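# Hang the folded necktie balanced over the stand's rail

## Task

Drape the necktie, which is folded in half, across the rail of the stand so the folded end hangs on one side and the two loose ends on the other. It must still be neatly doubled, balanced so it hangs freely without slipping off, and the stand must be upright at the end.

## Robot and tools

Robot: two arms on a table. left_arm has a five-fingered left hand; its base sits at (-0.004, +0.345, 0) m with quat_wxyz (+1.000, 0, 0, -0.009). right_arm has a right hand; its base is at (+0.049, -0.262, 0) m with quat_wxyz (+1.000, 0, 0, 0). show_instructions returns the reference pages, such as FIVE-FINGER LEFT HAND page 1.

Frame: the scene frame has its origin at table-top height, halfway between the nominal bases. +x points out over the table, +z up, and +y toward left_arm. Arm names do not match image sides. Positions are in metres and orientations are quat_wxyz.

Hand point: this point is fixed to the palm, 0.05 m in front of it and 0.15 m from the wrist mount along the fingers. +z runs along the straight fingers and +y points out of the palm. On the right hand +x points across the palm away from the thumb; on the left hand it points toward the thumb. Straight fingertips end 0.06-0.07 m past the point, and the fingers lie 0.06 m behind it along -y. A wrist bracket on the little-finger side can strike things.

Row layout: every row has 28 numbers in [-1, 1], and both arms are always included. Left arm: dx, dy, dz, rx, ry, rz, little, ring, middle, index, thumb_bend, thumb_turn, force_limit, speed. Right arm: the same 14 in the same order.
- The six pose numbers are offsets, not poses. They count from the arm's Hand target as it stood when the action or move began, along the scene axes. 1.0 means 0.6 m or 180 degrees. rx, ry, rz form a single rotation vector about the Hand target position. A translation longer than 1.0 gets shortened. Sending six zeros asks for nothing new.
- The finger and thumb numbers are absolute targets: +1 is open or straight, -1 is curled. thumb_turn +1 puts the thumb beside the palm and -1 puts it opposite the fingers.
- force_limit runs from about 0 N at -1 to 10 N at +1 (15 N for the two thumb motors).
- speed runs from near zero at -1 up to full at +0.48 and stays full to +1. For a gentle grip, close at -0.94 or below.
- No value means "unchanged". To keep a hand as it is, resend the eight hand numbers of its last executed row. If none has been sent yet, send hand_measured followed by hand_force_limit and hand_speed.
- Grip sizes: thumb-opposed, about 0.035-0.065 m; a handle down to about 0.025 m; a light item up to about 0.08 m between the thumb tip and the index pad.

Tools:
- execute_actions(actions, cameras). actions is a list of actions. Each action is a table of at most 15 rows, one row per 1/30 s step; if it has fewer rows, the last row is held until step 15. Every row in an action counts from that action's starting Hand target, so repeating an offset in a later action moves the arm further. Images are returned only when actions is empty or cameras names them. Camera names: cam_high, cam_low, cam_rail_right, cam_roll_left (all 896x504), cam_left_wrist, cam_right_wrist (672x504). ["all"] gives all of them; an unknown name voids the call.
- move(target, speed, blend, blocking, cameras). This drives straight paths. target is one 28-number row or a list of up to 15 rows. All offsets are measured from the Hand targets at the start of the move, not from the previous row. speed is in m/s, from 0.002 to 4.3, default 0.25; turning is capped at twice that value in rad/s. It can be one number or one per target. blend is a corner radius in metres (0 means stop at each target). The paths do not avoid obstacles, and the whole move is capped at 10 s. blocking=false returns after about 0.5 s while the move keeps running. The result adds a "move:" line: done, off_target, moving, held or fault, plus limits=paced (the commanded pose was clipped) or limits=held (steps were withheld).
- wait(seconds): 0 to 3600. It sends nothing new, and a running move continues.
- stop(): brakes the running move.
- zoom_image(camera, region): region is [x0, y0, x1, y1] in pixels from the top-left, at most 504x504, taken from that camera's newest image.
- finished_scene(scene=1): ends the scene permanently.

Results: each arm reports end_effector_position and end_effector_quat_wxyz, Hand target (the last commanded pose after clipping, which the next offsets count from), Joint positions, velocities ("within noise" when still) and torques. Torques 3 and 4 wrap at ±28 N m. Each hand reports six-value lists in motor order: hand_measured; hand_stopped_by (moving, target, force, stalled or fault); and hand_load_n, where a value near 0 can mean the grip was lost. It also echoes hand_force_limit and hand_speed. Motor temperatures are shown as well; MOTOR HOT appears at 85 °C, and at 100 °C the arm drops and is out for 30-60 s.

Behaviour: expect the hand to sit 1-3 cm off target (up to 5 cm), usually low. Each step clips orientation to within 40 degrees of the measured pose. If an arm stopped short, a new execute_actions call, even with zero offsets, asks for the target again; otherwise send the remaining distance. To end a push, command the target back past the hand point. Joint ranges in rad: waist ±2.880, shoulder 0 to 3.142, elbow 0 to 3.019, wrist pitch -1.693 to 1.571, wrist yaw ±1.571, wrist roll ±2.094. Time keeps running while you think.

Avoid: dropping the tie even a few mm, releasing it while it moves, and knocking over or ramming the stand. Keep the two arms and hands from hitting each other, and never close one hand on the other. Do not overload fingers or let anything leave the table. Loose objects may be nudged now and then.

Each tool is called as name(argument=value, ...), one argument or row to a line, values as JSON.

Reference images:

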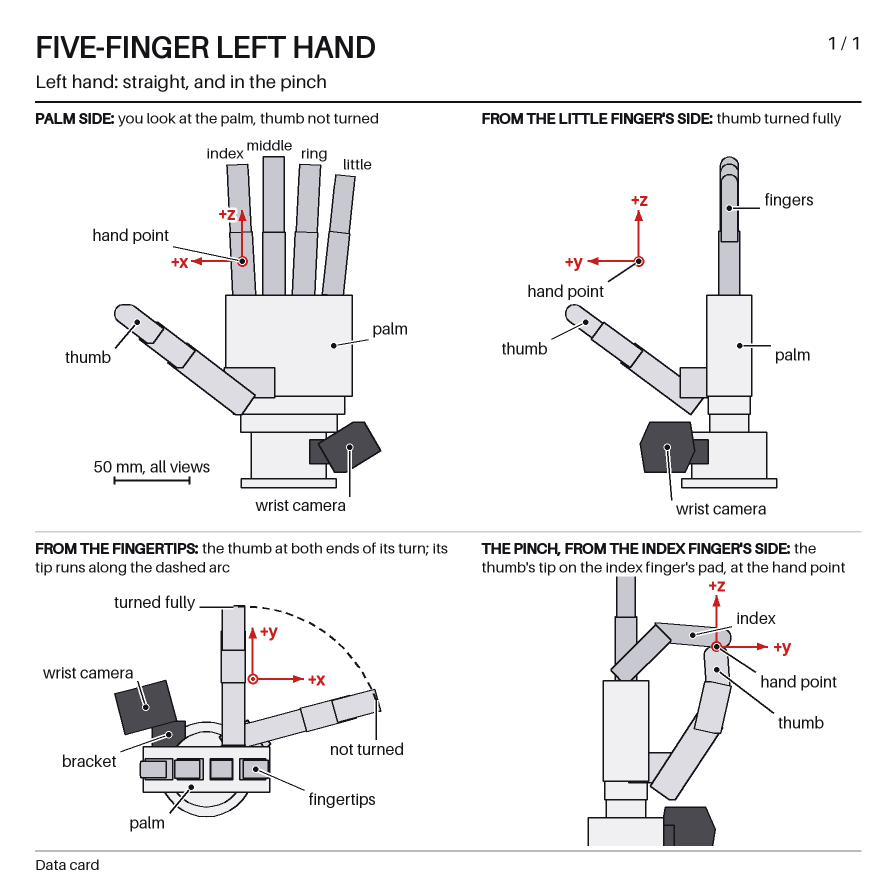

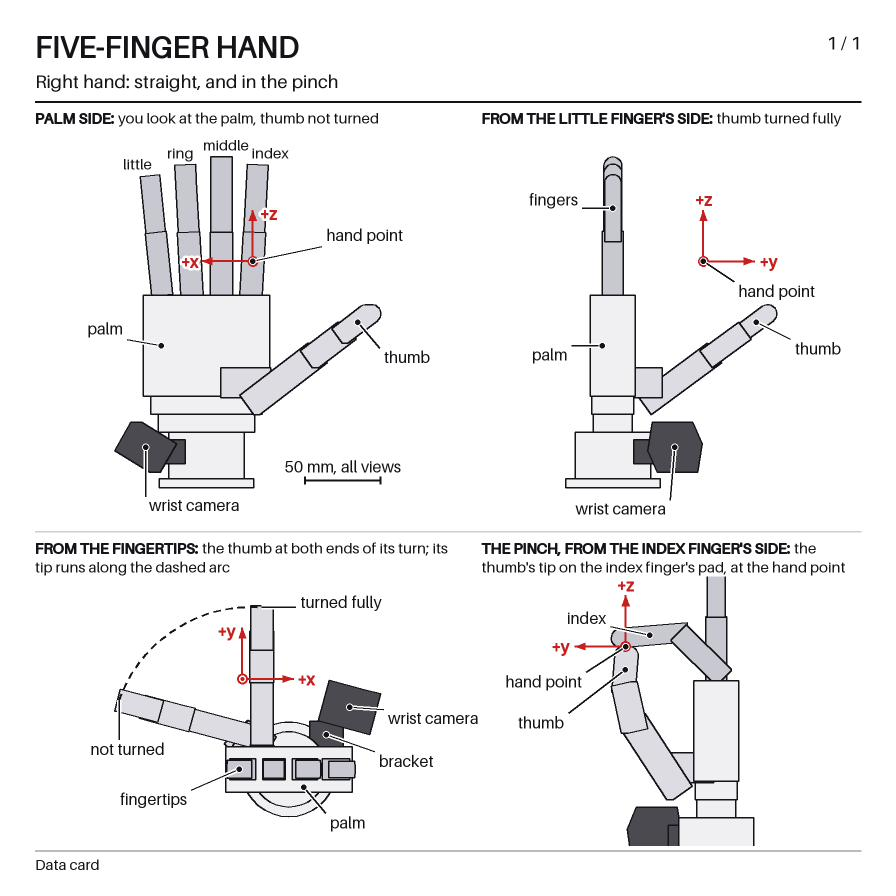

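## Session

execute_actions(
  actions=[],
)

Scene clock: 0.00 s.
left_arm: end_effector_position=(+0.5887, +0.2554, +0.1845) hand_measured=(+1.000, +1.000, +1.000, +1.000, +1.000, +1.000) hand_load_n=(+0.0, +0.0, +0.0, +0.0, +0.0, +0.0) hand_stopped_by=(target, target, target, target, target, target) hand_force_limit=0.00 hand_speed=-0.80 end_effector_quat_wxyz=(-0.025, +0.883, -0.468, -0.003) | right_arm: end_effector_position=(+0.6557, -0.3884, +0.1291) hand_measured=(+1.000, +1.000, +1.000, +1.000, +1.000, +1.000) hand_load_n=(+0.0, +0.0, +0.0, +0.0, +0.0, +0.0) hand_stopped_by=(target, target, target, target, target, target) hand_force_limit=0.00 hand_speed=-0.80 end_effector_quat_wxyz=(+0.397, -0.188, +0.890, -0.123)
Joint positions: left_arm=[-0.045 1.995 2.016 -1.577 -0.049 -0.659] | right_arm=[-0.374 1.62 1.075 -0.188 -0.212 0.875]
Joint velocities: within noise
Joint torques (N m): no reading
Motor temperatures (°C): left_arm=[33 28 26 25 26 25] | right_arm=[25 30 30 26 27 30]
Heat: left arm: hottest waist 33 °C; right arm: hottest shoulder 30 °C.
Hand target: left_arm +0.5942, +0.2551, +0.1901; -0.029, +0.883, -0.468, +0.005 | right_arm +0.6626, -0.3911, +0.1370; +0.404, -0.188, +0.886, -0.128

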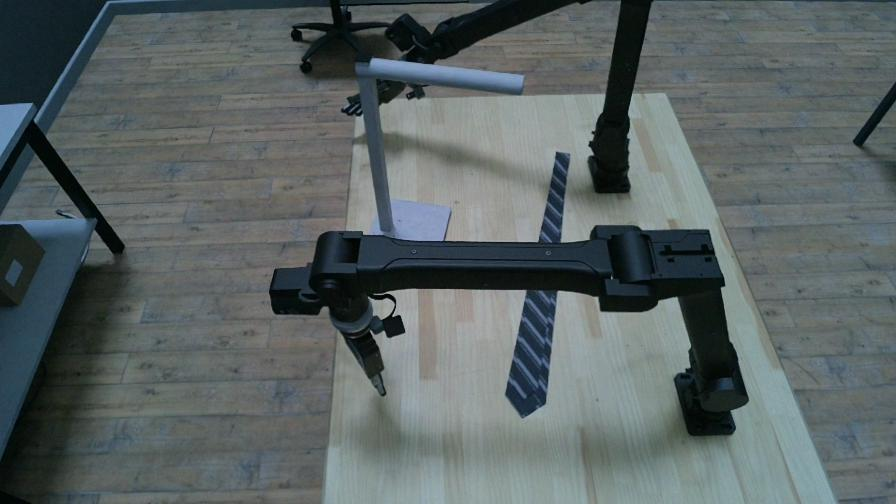

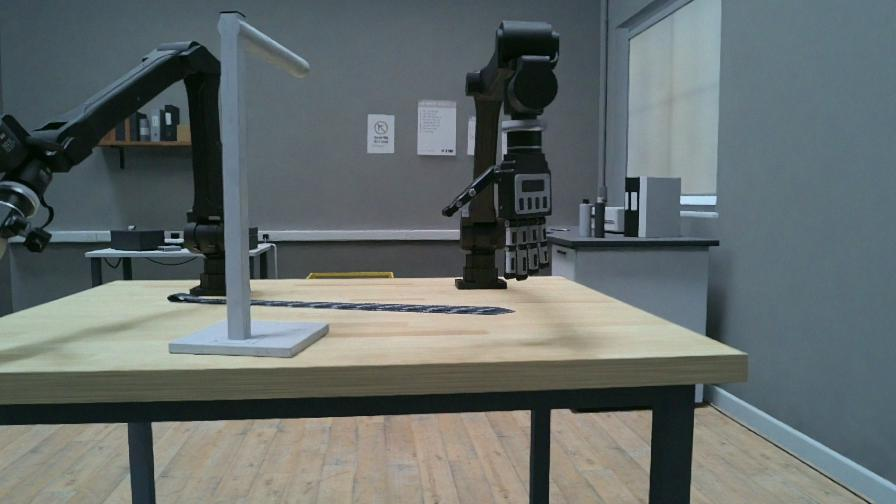

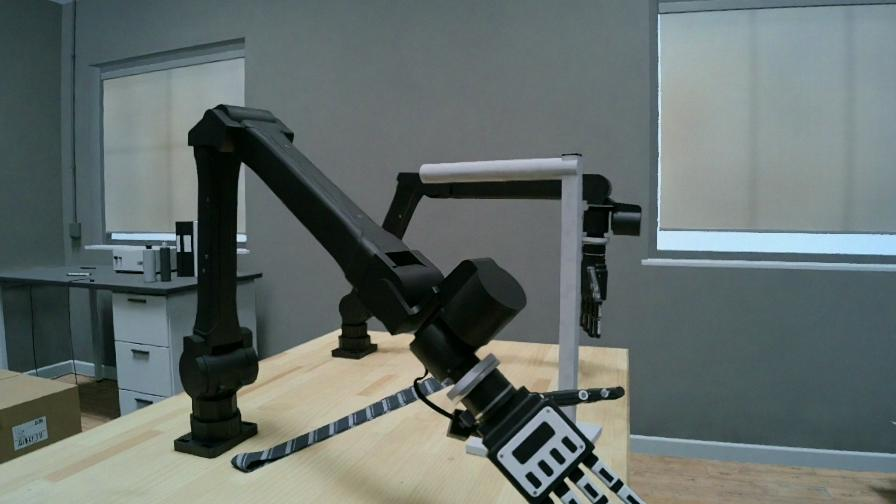

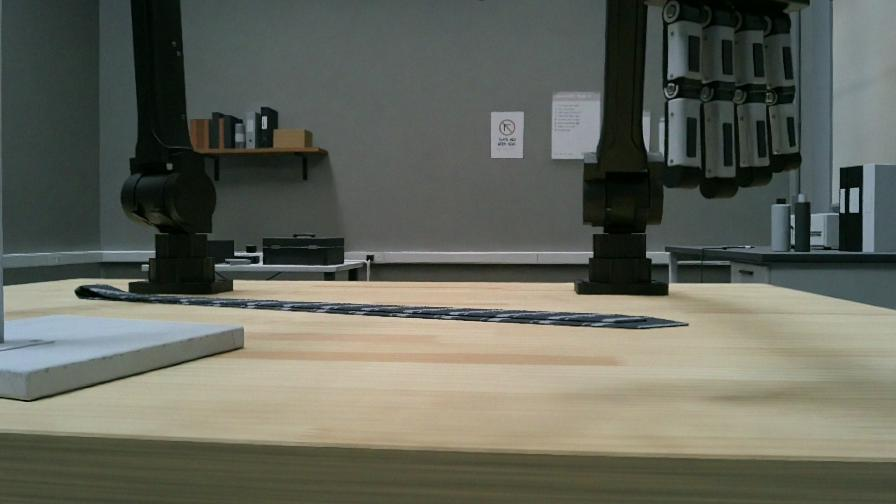

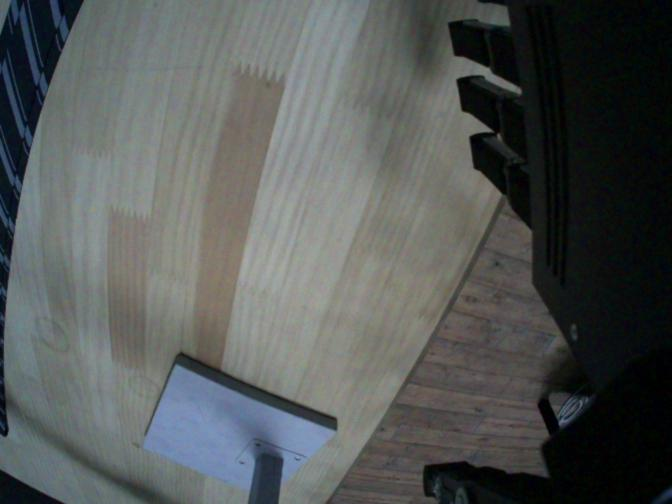

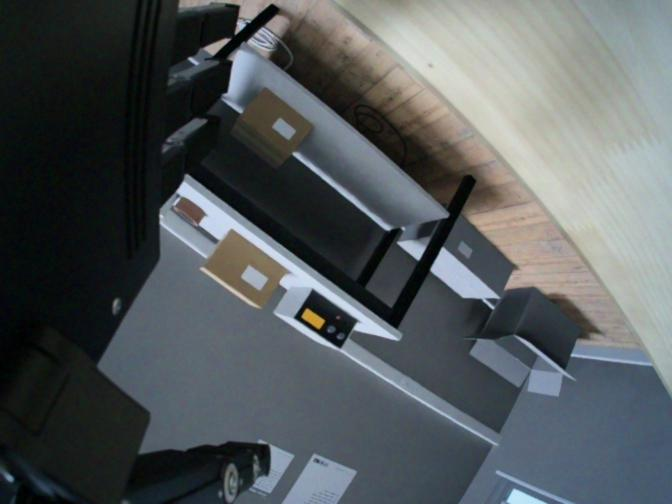

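zoom_image(
  camera="cam_high",
  region=[480, 130, 620, 430],
)

zoom_image(
  camera="cam_roll_left",
  region=[0, 260, 500, 420],
)

zoom_image(
  camera="cam_roll_left",
  region=[400, 260, 800, 400],
)

zoom_image(
  camera="cam_high",
  region=[300, 20, 560, 270],
)

Scaled by 1.680 from the camera's image (finer frame: 1280x720).

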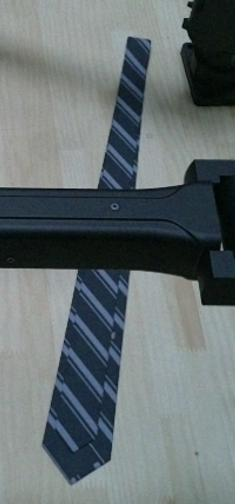

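Scaled by 1.008 from the camera's image (finer frame: 1280x720).

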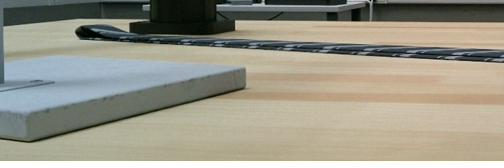

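Scaled by 1.260 from the camera's image (finer frame: 1280x720).

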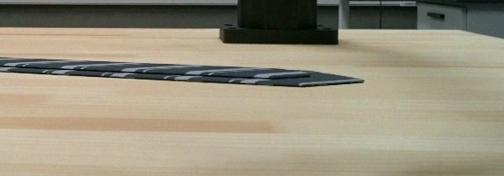

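Scaled by 1.938 from the camera's image (finer frame: 1280x720).

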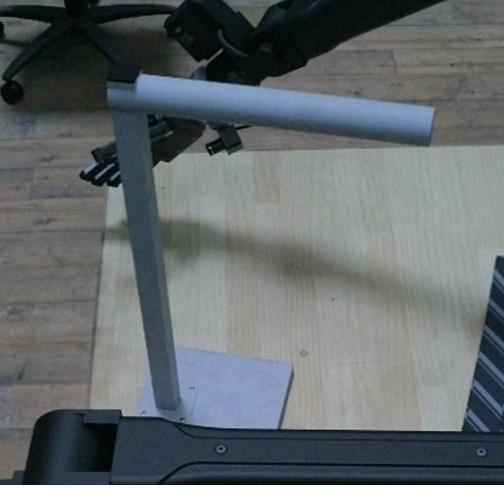

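move(
  target=[-0.473,-0.225,0.017,0.0096,-0.096,-0.2758,1,1,1,1,1,1,0,-0.8, 0,0,0,0,0,0,1,1,1,1,1,1,0,-0.8],
  speed=0.2,
  cameras=["all"],
)

Scene clock: 275.93 s.
left_arm: end_effector_position=(+0.3091, +0.1214, +0.1992) hand_measured=(+1.000, +1.000, +1.000, +1.000, +1.000, +1.000) hand_load_n=(+0.5, +0.0, +0.0, +0.0, +0.0, +0.0) hand_stopped_by=(target, target, target, target, target, target) hand_force_limit=0.00 hand_speed=-0.80 end_effector_quat_wxyz=(+0.101, -0.601, +0.782, -0.132) | right_arm: end_effector_position=(+0.6557, -0.3884, +0.1291) hand_measured=(+1.000, +1.000, +1.000, +1.000, +1.000, +1.000) hand_load_n=(+0.0, +0.0, +0.0, +0.0, -0.5, +0.0) hand_stopped_by=(target, target, target, target, target, target) hand_force_limit=0.00 hand_speed=-0.80 end_effector_quat_wxyz=(+0.397, -0.188, +0.890, -0.123)
Joint positions: left_arm=[-0.528 1.244 1.143 -1.148 -0.092 -0.271] | right_arm=[-0.374 1.62 1.075 -0.188 -0.212 0.875]
Joint torques (N m): left_arm=[-1.2 -9.47 8.29 1.39 -0.1 0.05] | right_arm=[1.44 -10.46 9.96 2.32 -0.18 0.14]
Motor temperatures (°C): left_arm=[32 33 32 25 25 24] | right_arm=[25 31 37 26 25 29]
Heat: left arm: hottest shoulder 33 °C; right arm: hottest elbow 37 °C.
Hand target: left_arm +0.3103, +0.1201, +0.2003; +0.105, -0.595, +0.785, -0.138 | right_arm +0.6626, -0.3911, +0.1370; +0.404, -0.188, +0.886, -0.128
Off the commanded pose: left_arm 0.002 m, 1 deg | right_arm 0.011 m, 1 deg.
move: done

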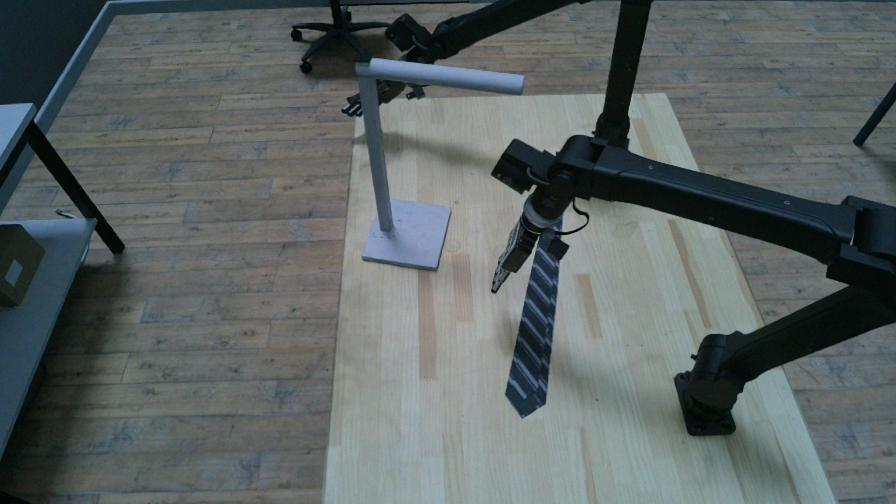

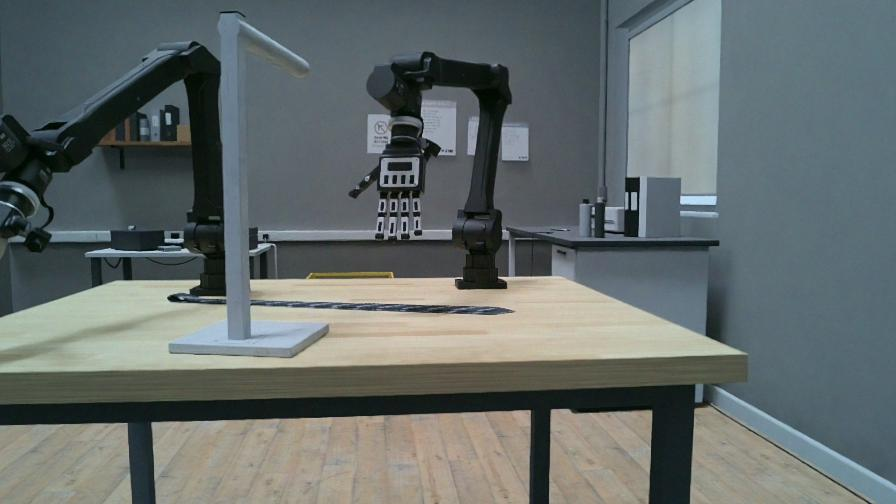

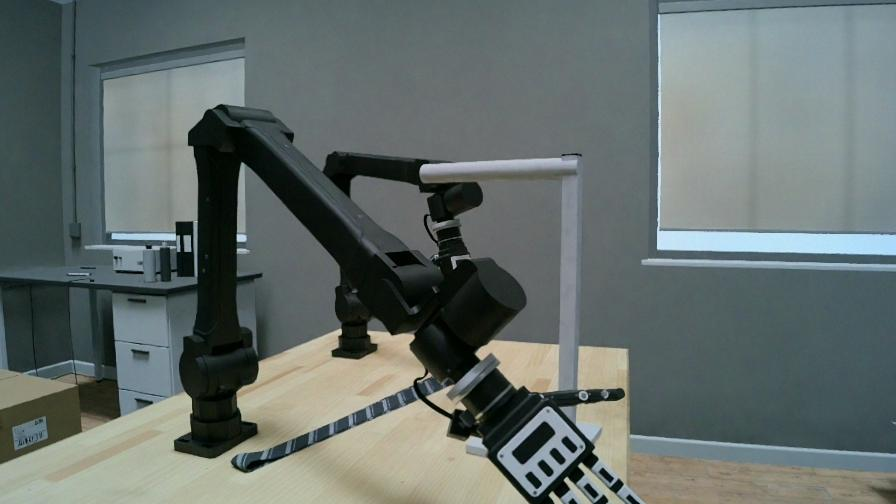

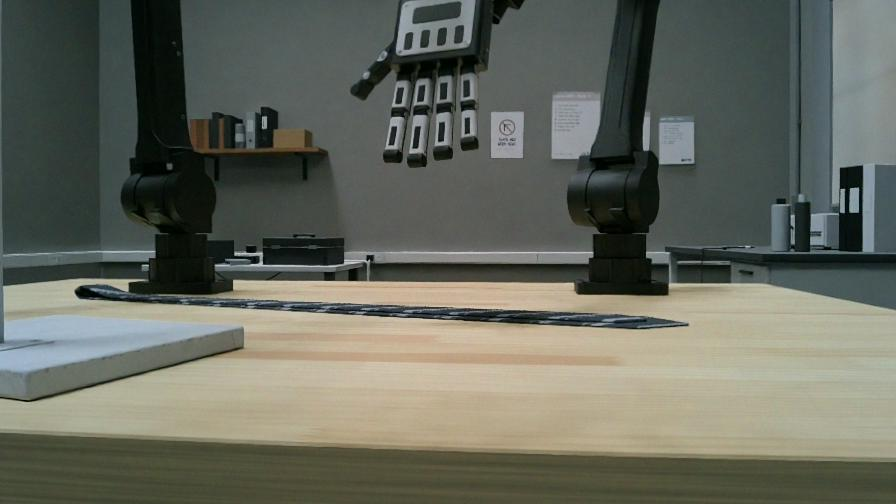

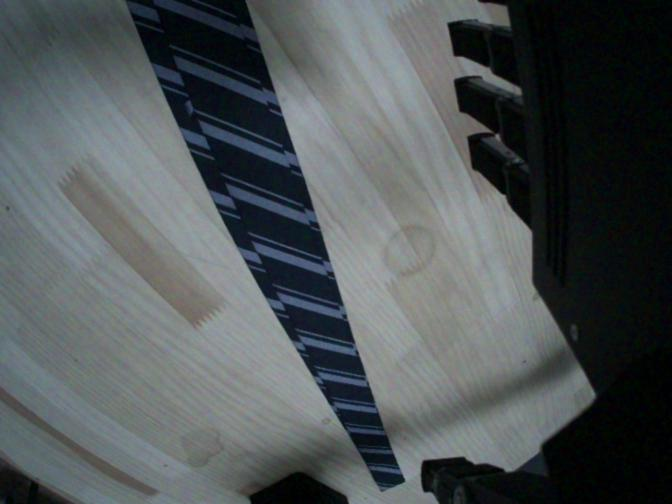

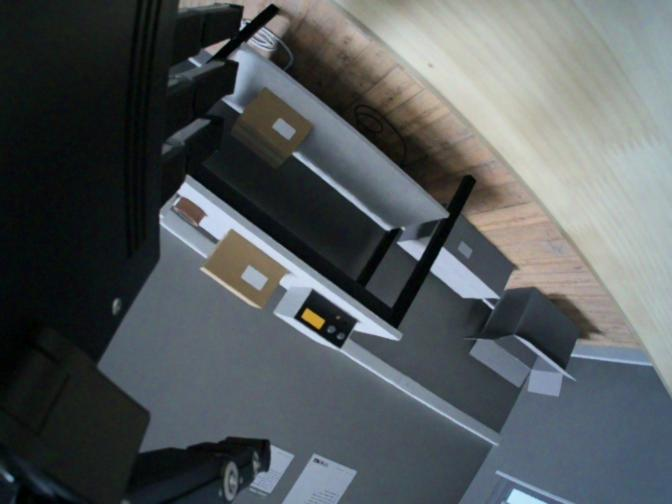

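zoom_image(
  camera="cam_high",
  region=[470, 220, 610, 430],
)

zoom_image(
  camera="cam_left_wrist",
  region=[100, 0, 500, 504],
)

Scaled by 2.400 from the camera's image (finer frame: 1280x720).

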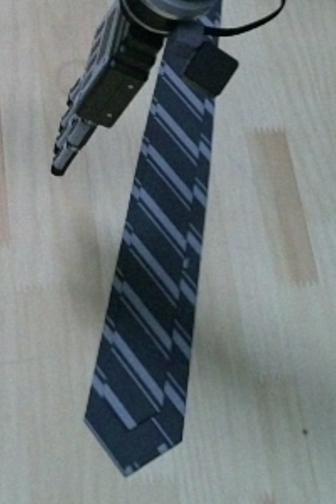

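Scaled by 1.000.

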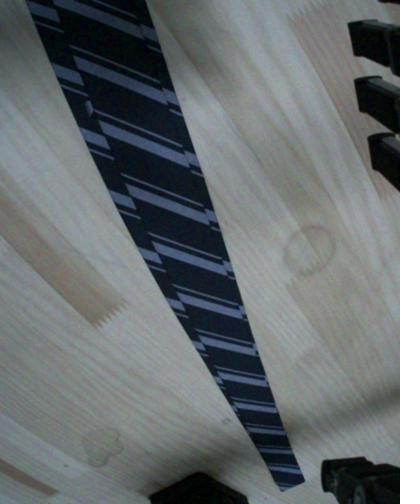

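move(
  target=[-0.034,0.0115,-0.167,-0.048,-0.1712,0,1,1,0.4,0.4,1,-1,-0.4,-0.5, 0,0,0,0,0,0,1,1,1,1,1,1,0,-0.8],
  speed=0.15,
  cameras=["all"],
)

Scene clock: 431.33 s.
left_arm: end_effector_position=(+0.2886, +0.1318, +0.0940) hand_measured=(+1.000, +1.000, +0.400, +0.400, +1.000, -1.000) hand_load_n=(+0.0, +0.0, +0.0, +0.0, +0.0, +0.0) hand_stopped_by=(target, target, target, target, target, target) hand_force_limit=-0.40 hand_speed=-0.50 end_effector_quat_wxyz=(+0.262, -0.550, +0.717, -0.338) | right_arm: end_effector_position=(+0.6557, -0.3884, +0.1291) hand_measured=(+1.000, +1.000, +1.000, +1.000, +1.000, +1.000) hand_load_n=(+0.0, +0.0, +0.0, +0.0, +0.0, +0.0) hand_stopped_by=(target, target, target, target, target, target) hand_force_limit=0.00 hand_speed=-0.80 end_effector_quat_wxyz=(+0.397, -0.188, +0.890, -0.123)
Joint positions: left_arm=[-0.659 0.913 0.485 -0.304 -0.32 -0.271] | right_arm=[-0.374 1.62 1.075 -0.188 -0.212 0.875]
Joint torques (N m): left_arm=[-1.55 -4.19 8.46 2.15 -0.23 0.04] | right_arm=[1.32 -10.52 10.14 2.32 -0.13 0.17]
Motor temperatures (°C): left_arm=[31 28 32 25 25 24] | right_arm=[24 30 38 26 24 29]
Heat: left arm: hottest elbow 32 °C; right arm: hottest elbow 38 °C.
Hand target: left_arm +0.2898, +0.1270, +0.1000; +0.265, -0.544, +0.716, -0.349 | right_arm +0.6626, -0.3911, +0.1370; +0.404, -0.188, +0.886, -0.128
Off the commanded pose: left_arm 0.008 m, 2 deg | right_arm 0.011 m, 1 deg.
move: done

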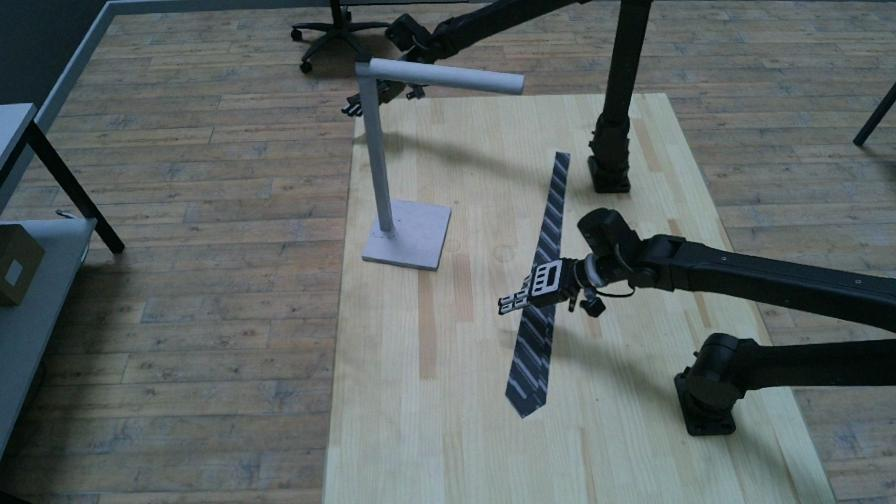

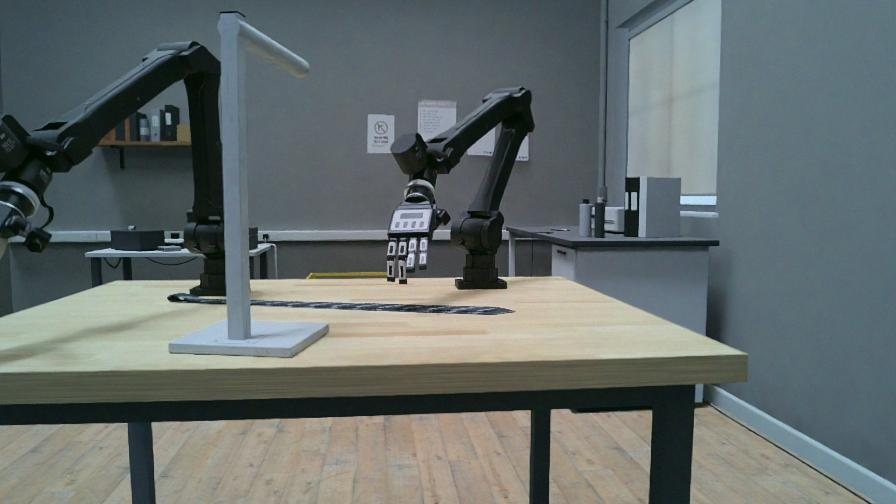

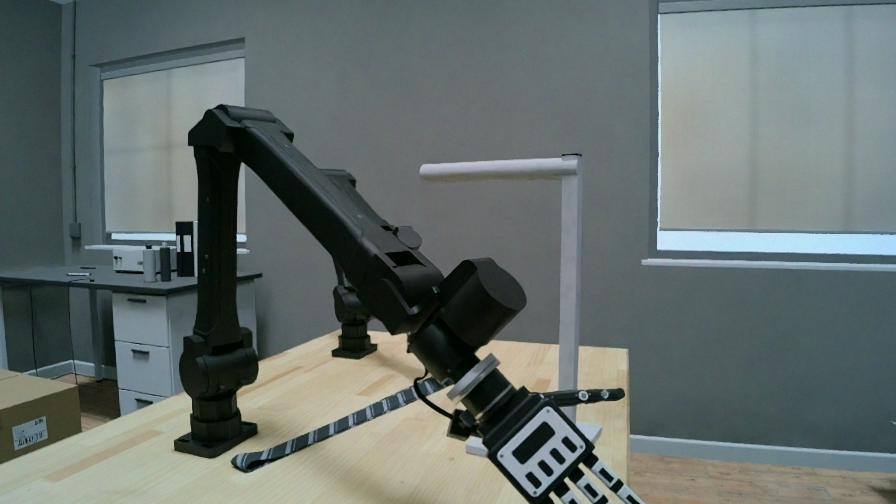

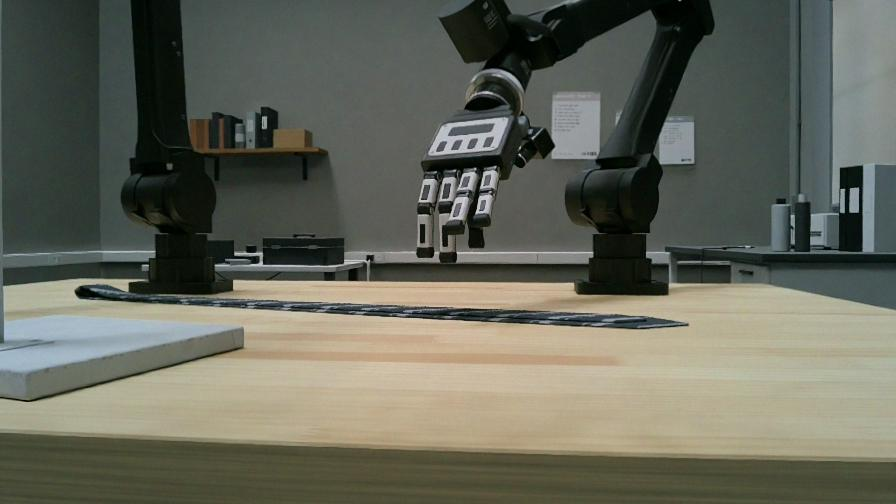

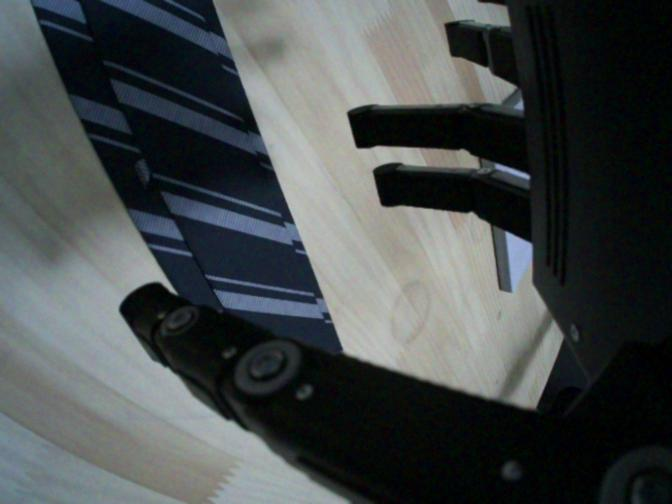

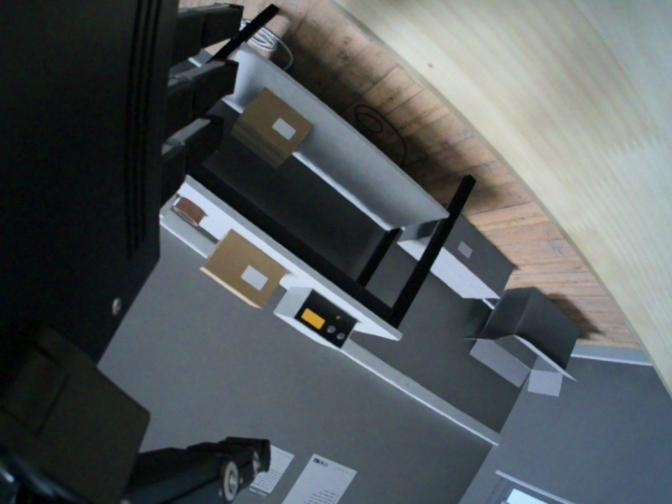

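move(
  target=[0.0,-0.004,-0.083,0,0,0,1,1,0.4,0.4,1,-1,-0.4,-0.5, 0,0,0,0,0,0,1,1,1,1,1,1,0,-0.8],
  speed=0.1,
  cameras=["cam_left_wrist","cam_roll_left","cam_low","cam_rail_right"],
)

zoom_image(
  camera="cam_roll_left",
  region=[350, 180, 650, 380],
)

Scene clock: 450.50 s.
left_arm: end_effector_position=(+0.2896, +0.1295, +0.0496) hand_measured=(+1.000, +1.000, +0.400, +0.400, +1.000, -1.000) hand_load_n=(+0.0, +0.0, +0.0, +0.0, +0.0, +0.0) hand_stopped_by=(target, target, target, target, target, target) hand_force_limit=-0.40 hand_speed=-0.50 end_effector_quat_wxyz=(+0.265, -0.548, +0.715, -0.344) | right_arm: end_effector_position=(+0.6557, -0.3884, +0.1291) hand_measured=(+1.000, +1.000, +1.000, +1.000, +1.000, +1.000) hand_load_n=(+0.0, +0.5, +0.0, +0.0, +0.0, -0.5) hand_stopped_by=(target, target, target, target, target, target) hand_force_limit=0.00 hand_speed=-0.80 end_effector_quat_wxyz=(+0.397, -0.188, +0.890, -0.123)
Joint positions: left_arm=[-0.666 1.014 0.395 -0.099 -0.326 -0.271] | right_arm=[-0.374 1.62 1.075 -0.188 -0.212 0.875]
Joint torques (N m): left_arm=[-1.67 -3.31 7.71 2.11 -0.23 -0.02] | right_arm=[0.91 -9.41 9.95 2.02 -0.18 0.11]
Heat: left arm: hottest waist 31 °C; right arm: hottest elbow 38 °C.
Hand target: left_arm +0.2900, +0.1246, +0.0504; +0.265, -0.544, +0.716, -0.349 | right_arm +0.6626, -0.3911, +0.1370; +0.404, -0.188, +0.886, -0.128
Off the commanded pose: left_arm 0.005 m, 1 deg | right_arm 0.011 m, 1 deg.
move: done
Images, in order (width x height): cam_low 896x504, cam_rail_right 896x504, cam_roll_left 896x504, cam_left_wrist 672x504.

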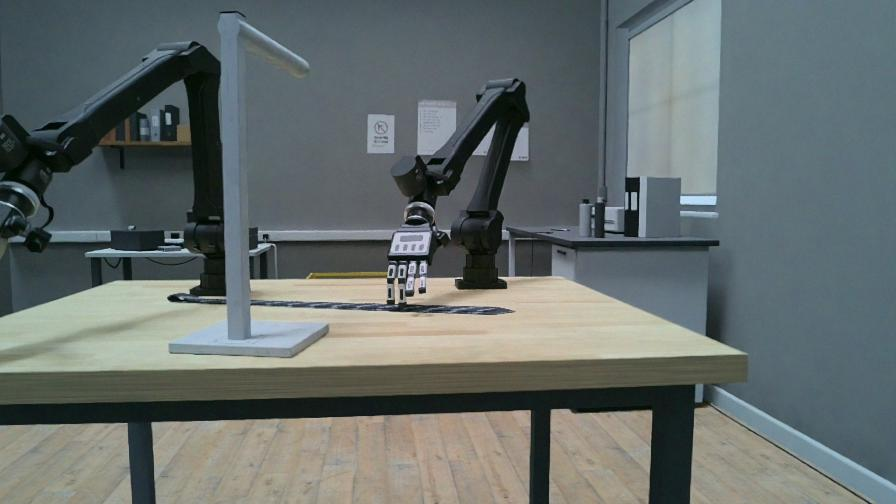

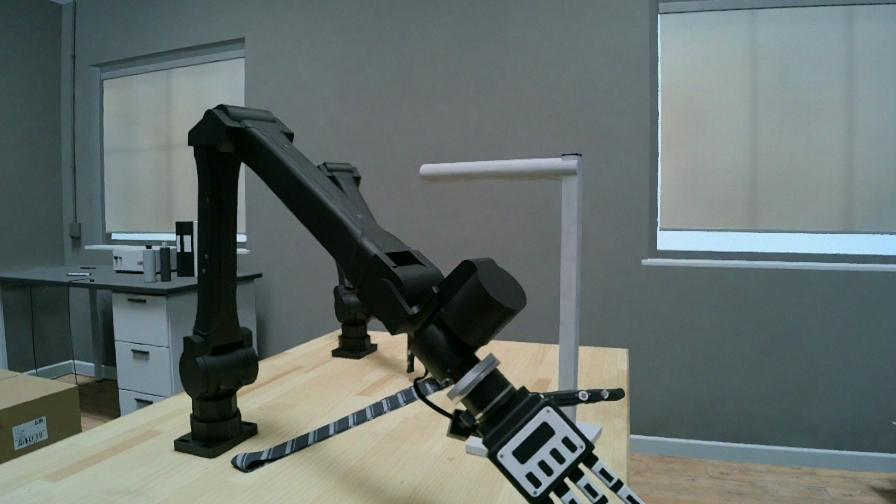

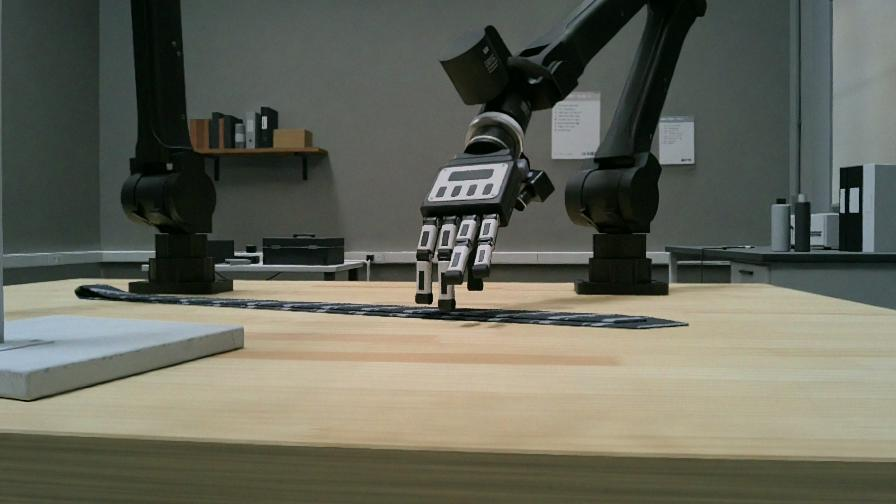

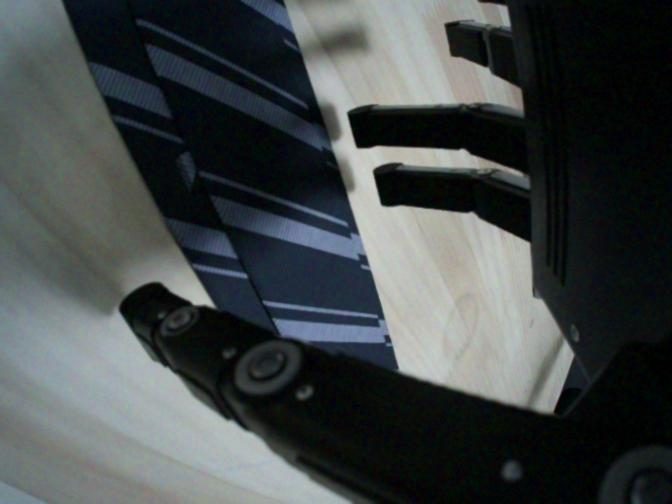

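Scaled by 1.680 from the camera's image (finer frame: 1280x720).

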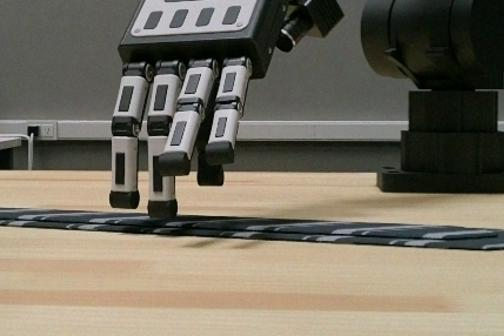

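move(
  target=[0.0,0,-0.0417,0,0,0,1,1,0.4,0.4,1,-1,-0.4,-0.5, 0,0,0,0,0,0,1,1,1,1,1,1,0,-0.8],
  speed=0.06,
  cameras=["cam_left_wrist","cam_roll_left","cam_high"],
)

zoom_image(
  camera="cam_roll_left",
  region=[350, 180, 650, 380],
)

Scene clock: 463.07 s.
left_arm: end_effector_position=(+0.2960, +0.1248, +0.0374) hand_measured=(+1.000, +1.000, +0.400, +0.400, +1.000, -1.000) hand_load_n=(+0.0, -0.5, -2.0, +0.0, +0.0, +0.0) hand_stopped_by=(target, target, target, target, target, target) hand_force_limit=-0.40 hand_speed=-0.50 end_effector_quat_wxyz=(+0.270, -0.546, +0.707, -0.359) | right_arm: end_effector_position=(+0.6557, -0.3884, +0.1291) hand_measured=(+1.000, +1.000, +1.000, +1.000, +1.000, +1.000) hand_load_n=(+0.0, +0.0, -0.5, +0.0, +0.0, +0.0) hand_stopped_by=(target, target, target, target, target, target) hand_force_limit=0.00 hand_speed=-0.80 end_effector_quat_wxyz=(+0.397, -0.188, +0.890, -0.123)
Joint positions: left_arm=[-0.667 1.072 0.367 0.022 -0.329 -0.271] | right_arm=[-0.374 1.62 1.075 -0.188 -0.212 0.875]
Joint torques (N m): left_arm=[-1.55 -2.26 6.46 2.03 -0.07 -0.01] | right_arm=[1.08 -10.87 10.15 2.28 -0.13 0.11]
Heat: left arm: hottest waist 31 °C; right arm: hottest elbow 38 °C.
Hand target: left_arm +0.2898, +0.1246, +0.0252; +0.265, -0.543, +0.716, -0.349 | right_arm +0.6626, -0.3911, +0.1370; +0.404, -0.188, +0.886, -0.128
Off the commanded pose: left_arm 0.013 m, 2 deg | right_arm 0.011 m, 1 deg.
move: off_target (left_arm)
Images, in order (width x height): cam_high 896x504, cam_roll_left 896x504, cam_left_wrist 672x504.

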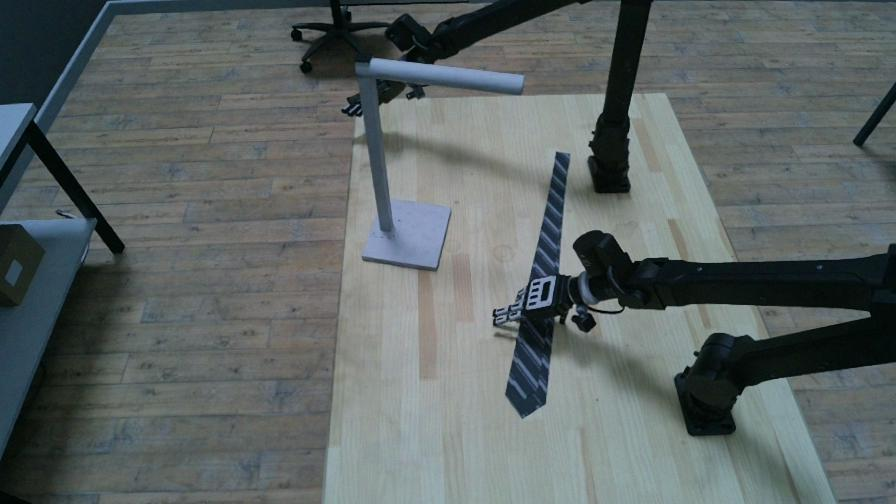

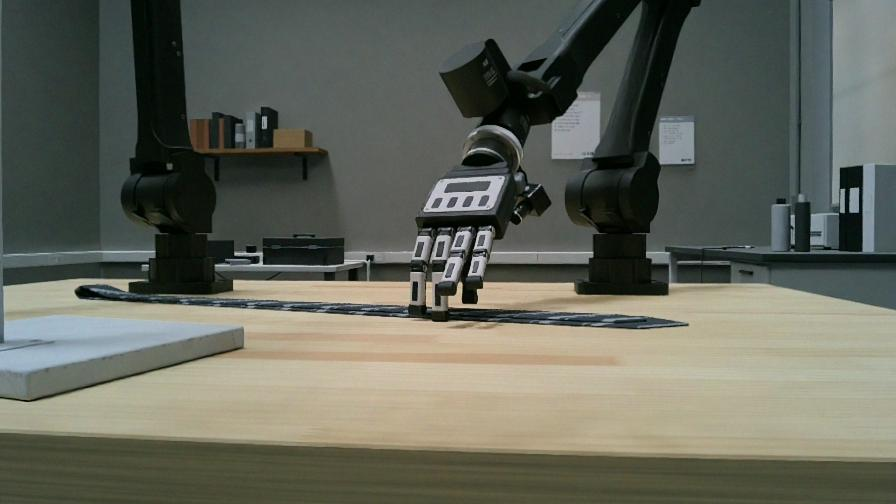

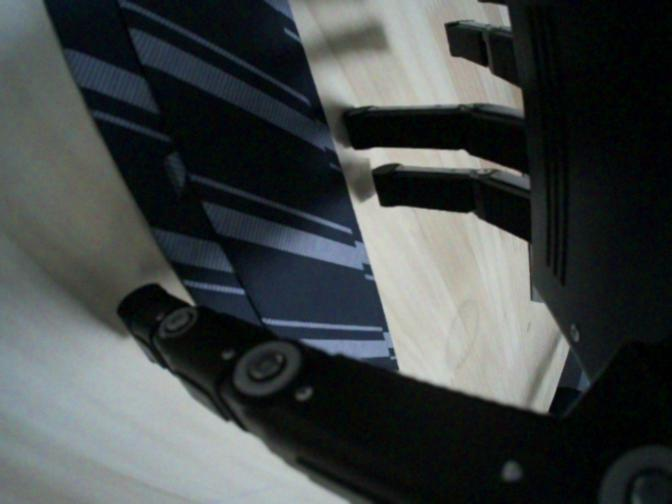

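Scaled by 1.680 from the camera's image (finer frame: 1280x720).

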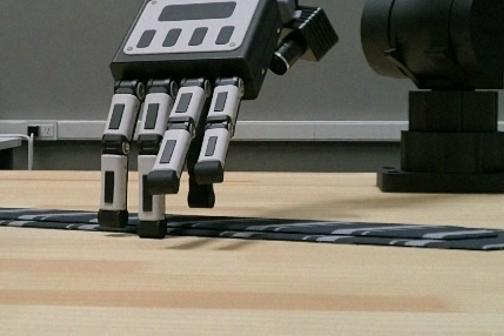

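move(
  target=[0.0,0,0.0143,0,0,0,1,1,0.4,0.4,1,-1,-0.2,-0.8, 0,0,0,0,0,0,1,1,1,1,1,1,0,-0.8],
  speed=0.06,
)

move(
  target=[0.0,0,0,0,0,0,1,1,0.15,0.15,0.5,-1,-0.2,-0.8, 0,0,0,0,0,0,1,1,1,1,1,1,0,-0.8],
  speed=0.06,
  cameras=["cam_left_wrist","cam_roll_left","cam_high"],
)

Scene clock: 494.13 s.
left_arm: end_effector_position=(+0.2945, +0.1259, +0.0371) hand_measured=(+1.000, +1.000, +0.400, +0.400, +1.000, -1.000) hand_load_n=(+0.0, +0.0, +0.0, +0.0, +0.0, +0.0) hand_stopped_by=(target, target, target, target, target, target) hand_force_limit=-0.20 hand_speed=-0.80 end_effector_quat_wxyz=(+0.269, -0.546, +0.709, -0.356) | right_arm: end_effector_position=(+0.6557, -0.3884, +0.1291) hand_measured=(+1.000, +1.000, +1.000, +1.000, +1.000, +1.000) hand_load_n=(+0.0, +0.0, +0.0, +0.0, +0.0, -0.5) hand_stopped_by=(target, target, target, target, target, target) hand_force_limit=0.00 hand_speed=-0.80 end_effector_quat_wxyz=(+0.397, -0.188, +0.890, -0.123)
Joint positions: left_arm=[-0.667 1.067 0.367 0.011 -0.329 -0.271] | right_arm=[-0.374 1.62 1.075 -0.188 -0.212 0.875]
Joint torques (N m): left_arm=[-1.61 -3.9 7.45 0.98 -0.07 -0.02] | right_arm=[0.44 -10.34 10.14 1.96 -0.18 0.1]
Heat: left arm: hottest waist 31 °C; right arm: hottest elbow 38 °C.
Hand target: left_arm +0.2899, +0.1245, +0.0339; +0.265, -0.543, +0.716, -0.349 | right_arm +0.6626, -0.3911, +0.1370; +0.404, -0.188, +0.886, -0.128
Off the commanded pose: left_arm 0.006 m, 1 deg | right_arm 0.011 m, 1 deg.
move: done

Scene clock: 496.13 s.
left_arm: end_effector_position=(+0.2946, +0.1258, +0.0376) hand_measured=(+1.000, +1.000, +0.150, +0.150, +0.500, -1.000) hand_load_n=(+0.0, +0.0, +1.0, +0.0, +0.0, +0.0) hand_stopped_by=(target, target, target, target, target, target) hand_force_limit=-0.20 hand_speed=-0.80 end_effector_quat_wxyz=(+0.269, -0.546, +0.708, -0.357) | right_arm: end_effector_position=(+0.6557, -0.3884, +0.1291) hand_measured=(+1.000, +1.000, +1.000, +1.000, +1.000, +1.000) hand_load_n=(+0.0, +0.0, +0.0, +0.0, +0.0, +0.0) hand_stopped_by=(target, target, target, target, target, target) hand_force_limit=0.00 hand_speed=-0.80 end_effector_quat_wxyz=(+0.397, -0.188, +0.890, -0.123)
Joint positions: left_arm=[-0.667 1.066 0.367 0.011 -0.33 -0.271] | right_arm=[-0.374 1.62 1.075 -0.188 -0.212 0.875]
Joint torques (N m): left_arm=[-1.61 -3.84 7.45 0.98 -0.07 -0.02] | right_arm=[0.85 -9.35 10.24 2.04 -0.15 0.12]
Heat: left arm: hottest waist 31 °C; right arm: hottest elbow 38 °C.
Hand target: left_arm +0.2899, +0.1246, +0.0338; +0.265, -0.543, +0.716, -0.349 | right_arm +0.6626, -0.3911, +0.1370; +0.404, -0.188, +0.886, -0.128
Off the commanded pose: left_arm 0.006 m, 1 deg | right_arm 0.011 m, 1 deg.
move: done
Images, in order (width x height): cam_high 896x504, cam_roll_left 896x504, cam_left_wrist 672x504.

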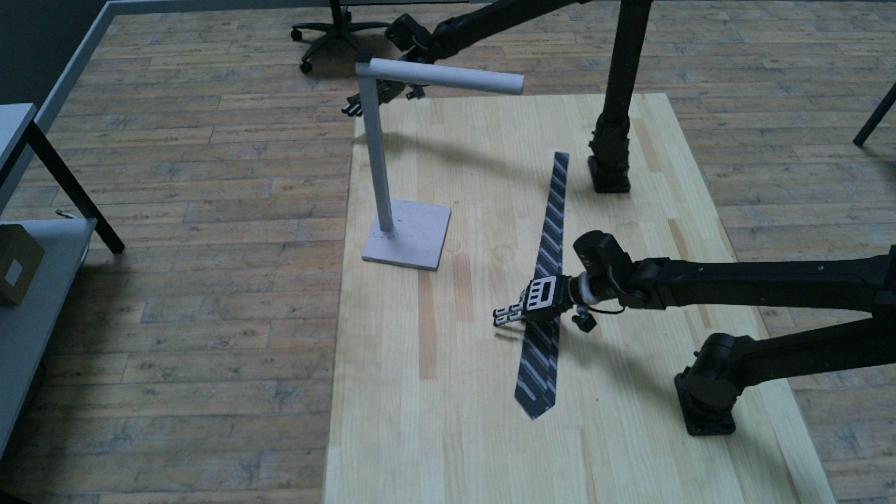

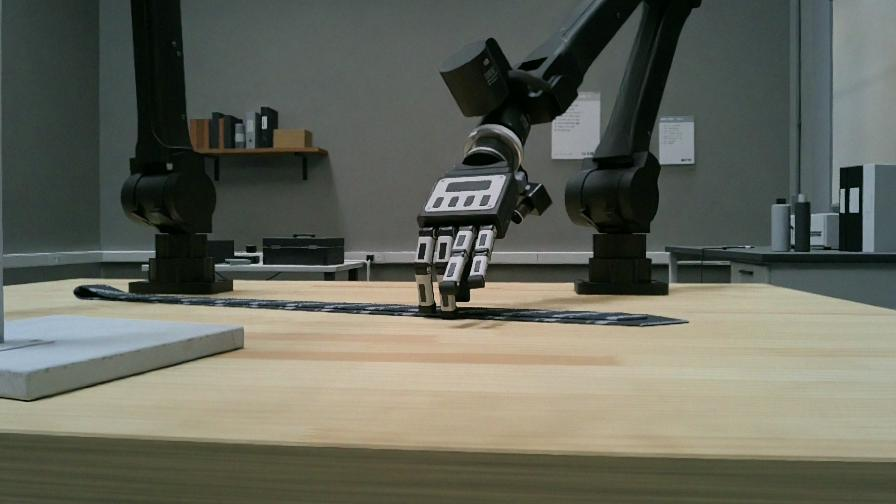

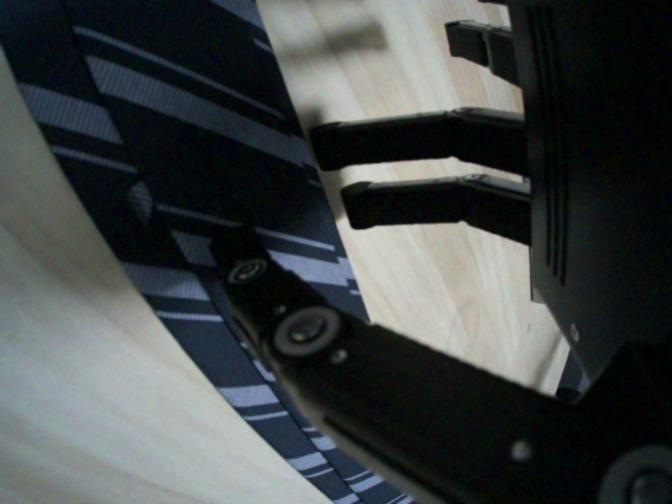

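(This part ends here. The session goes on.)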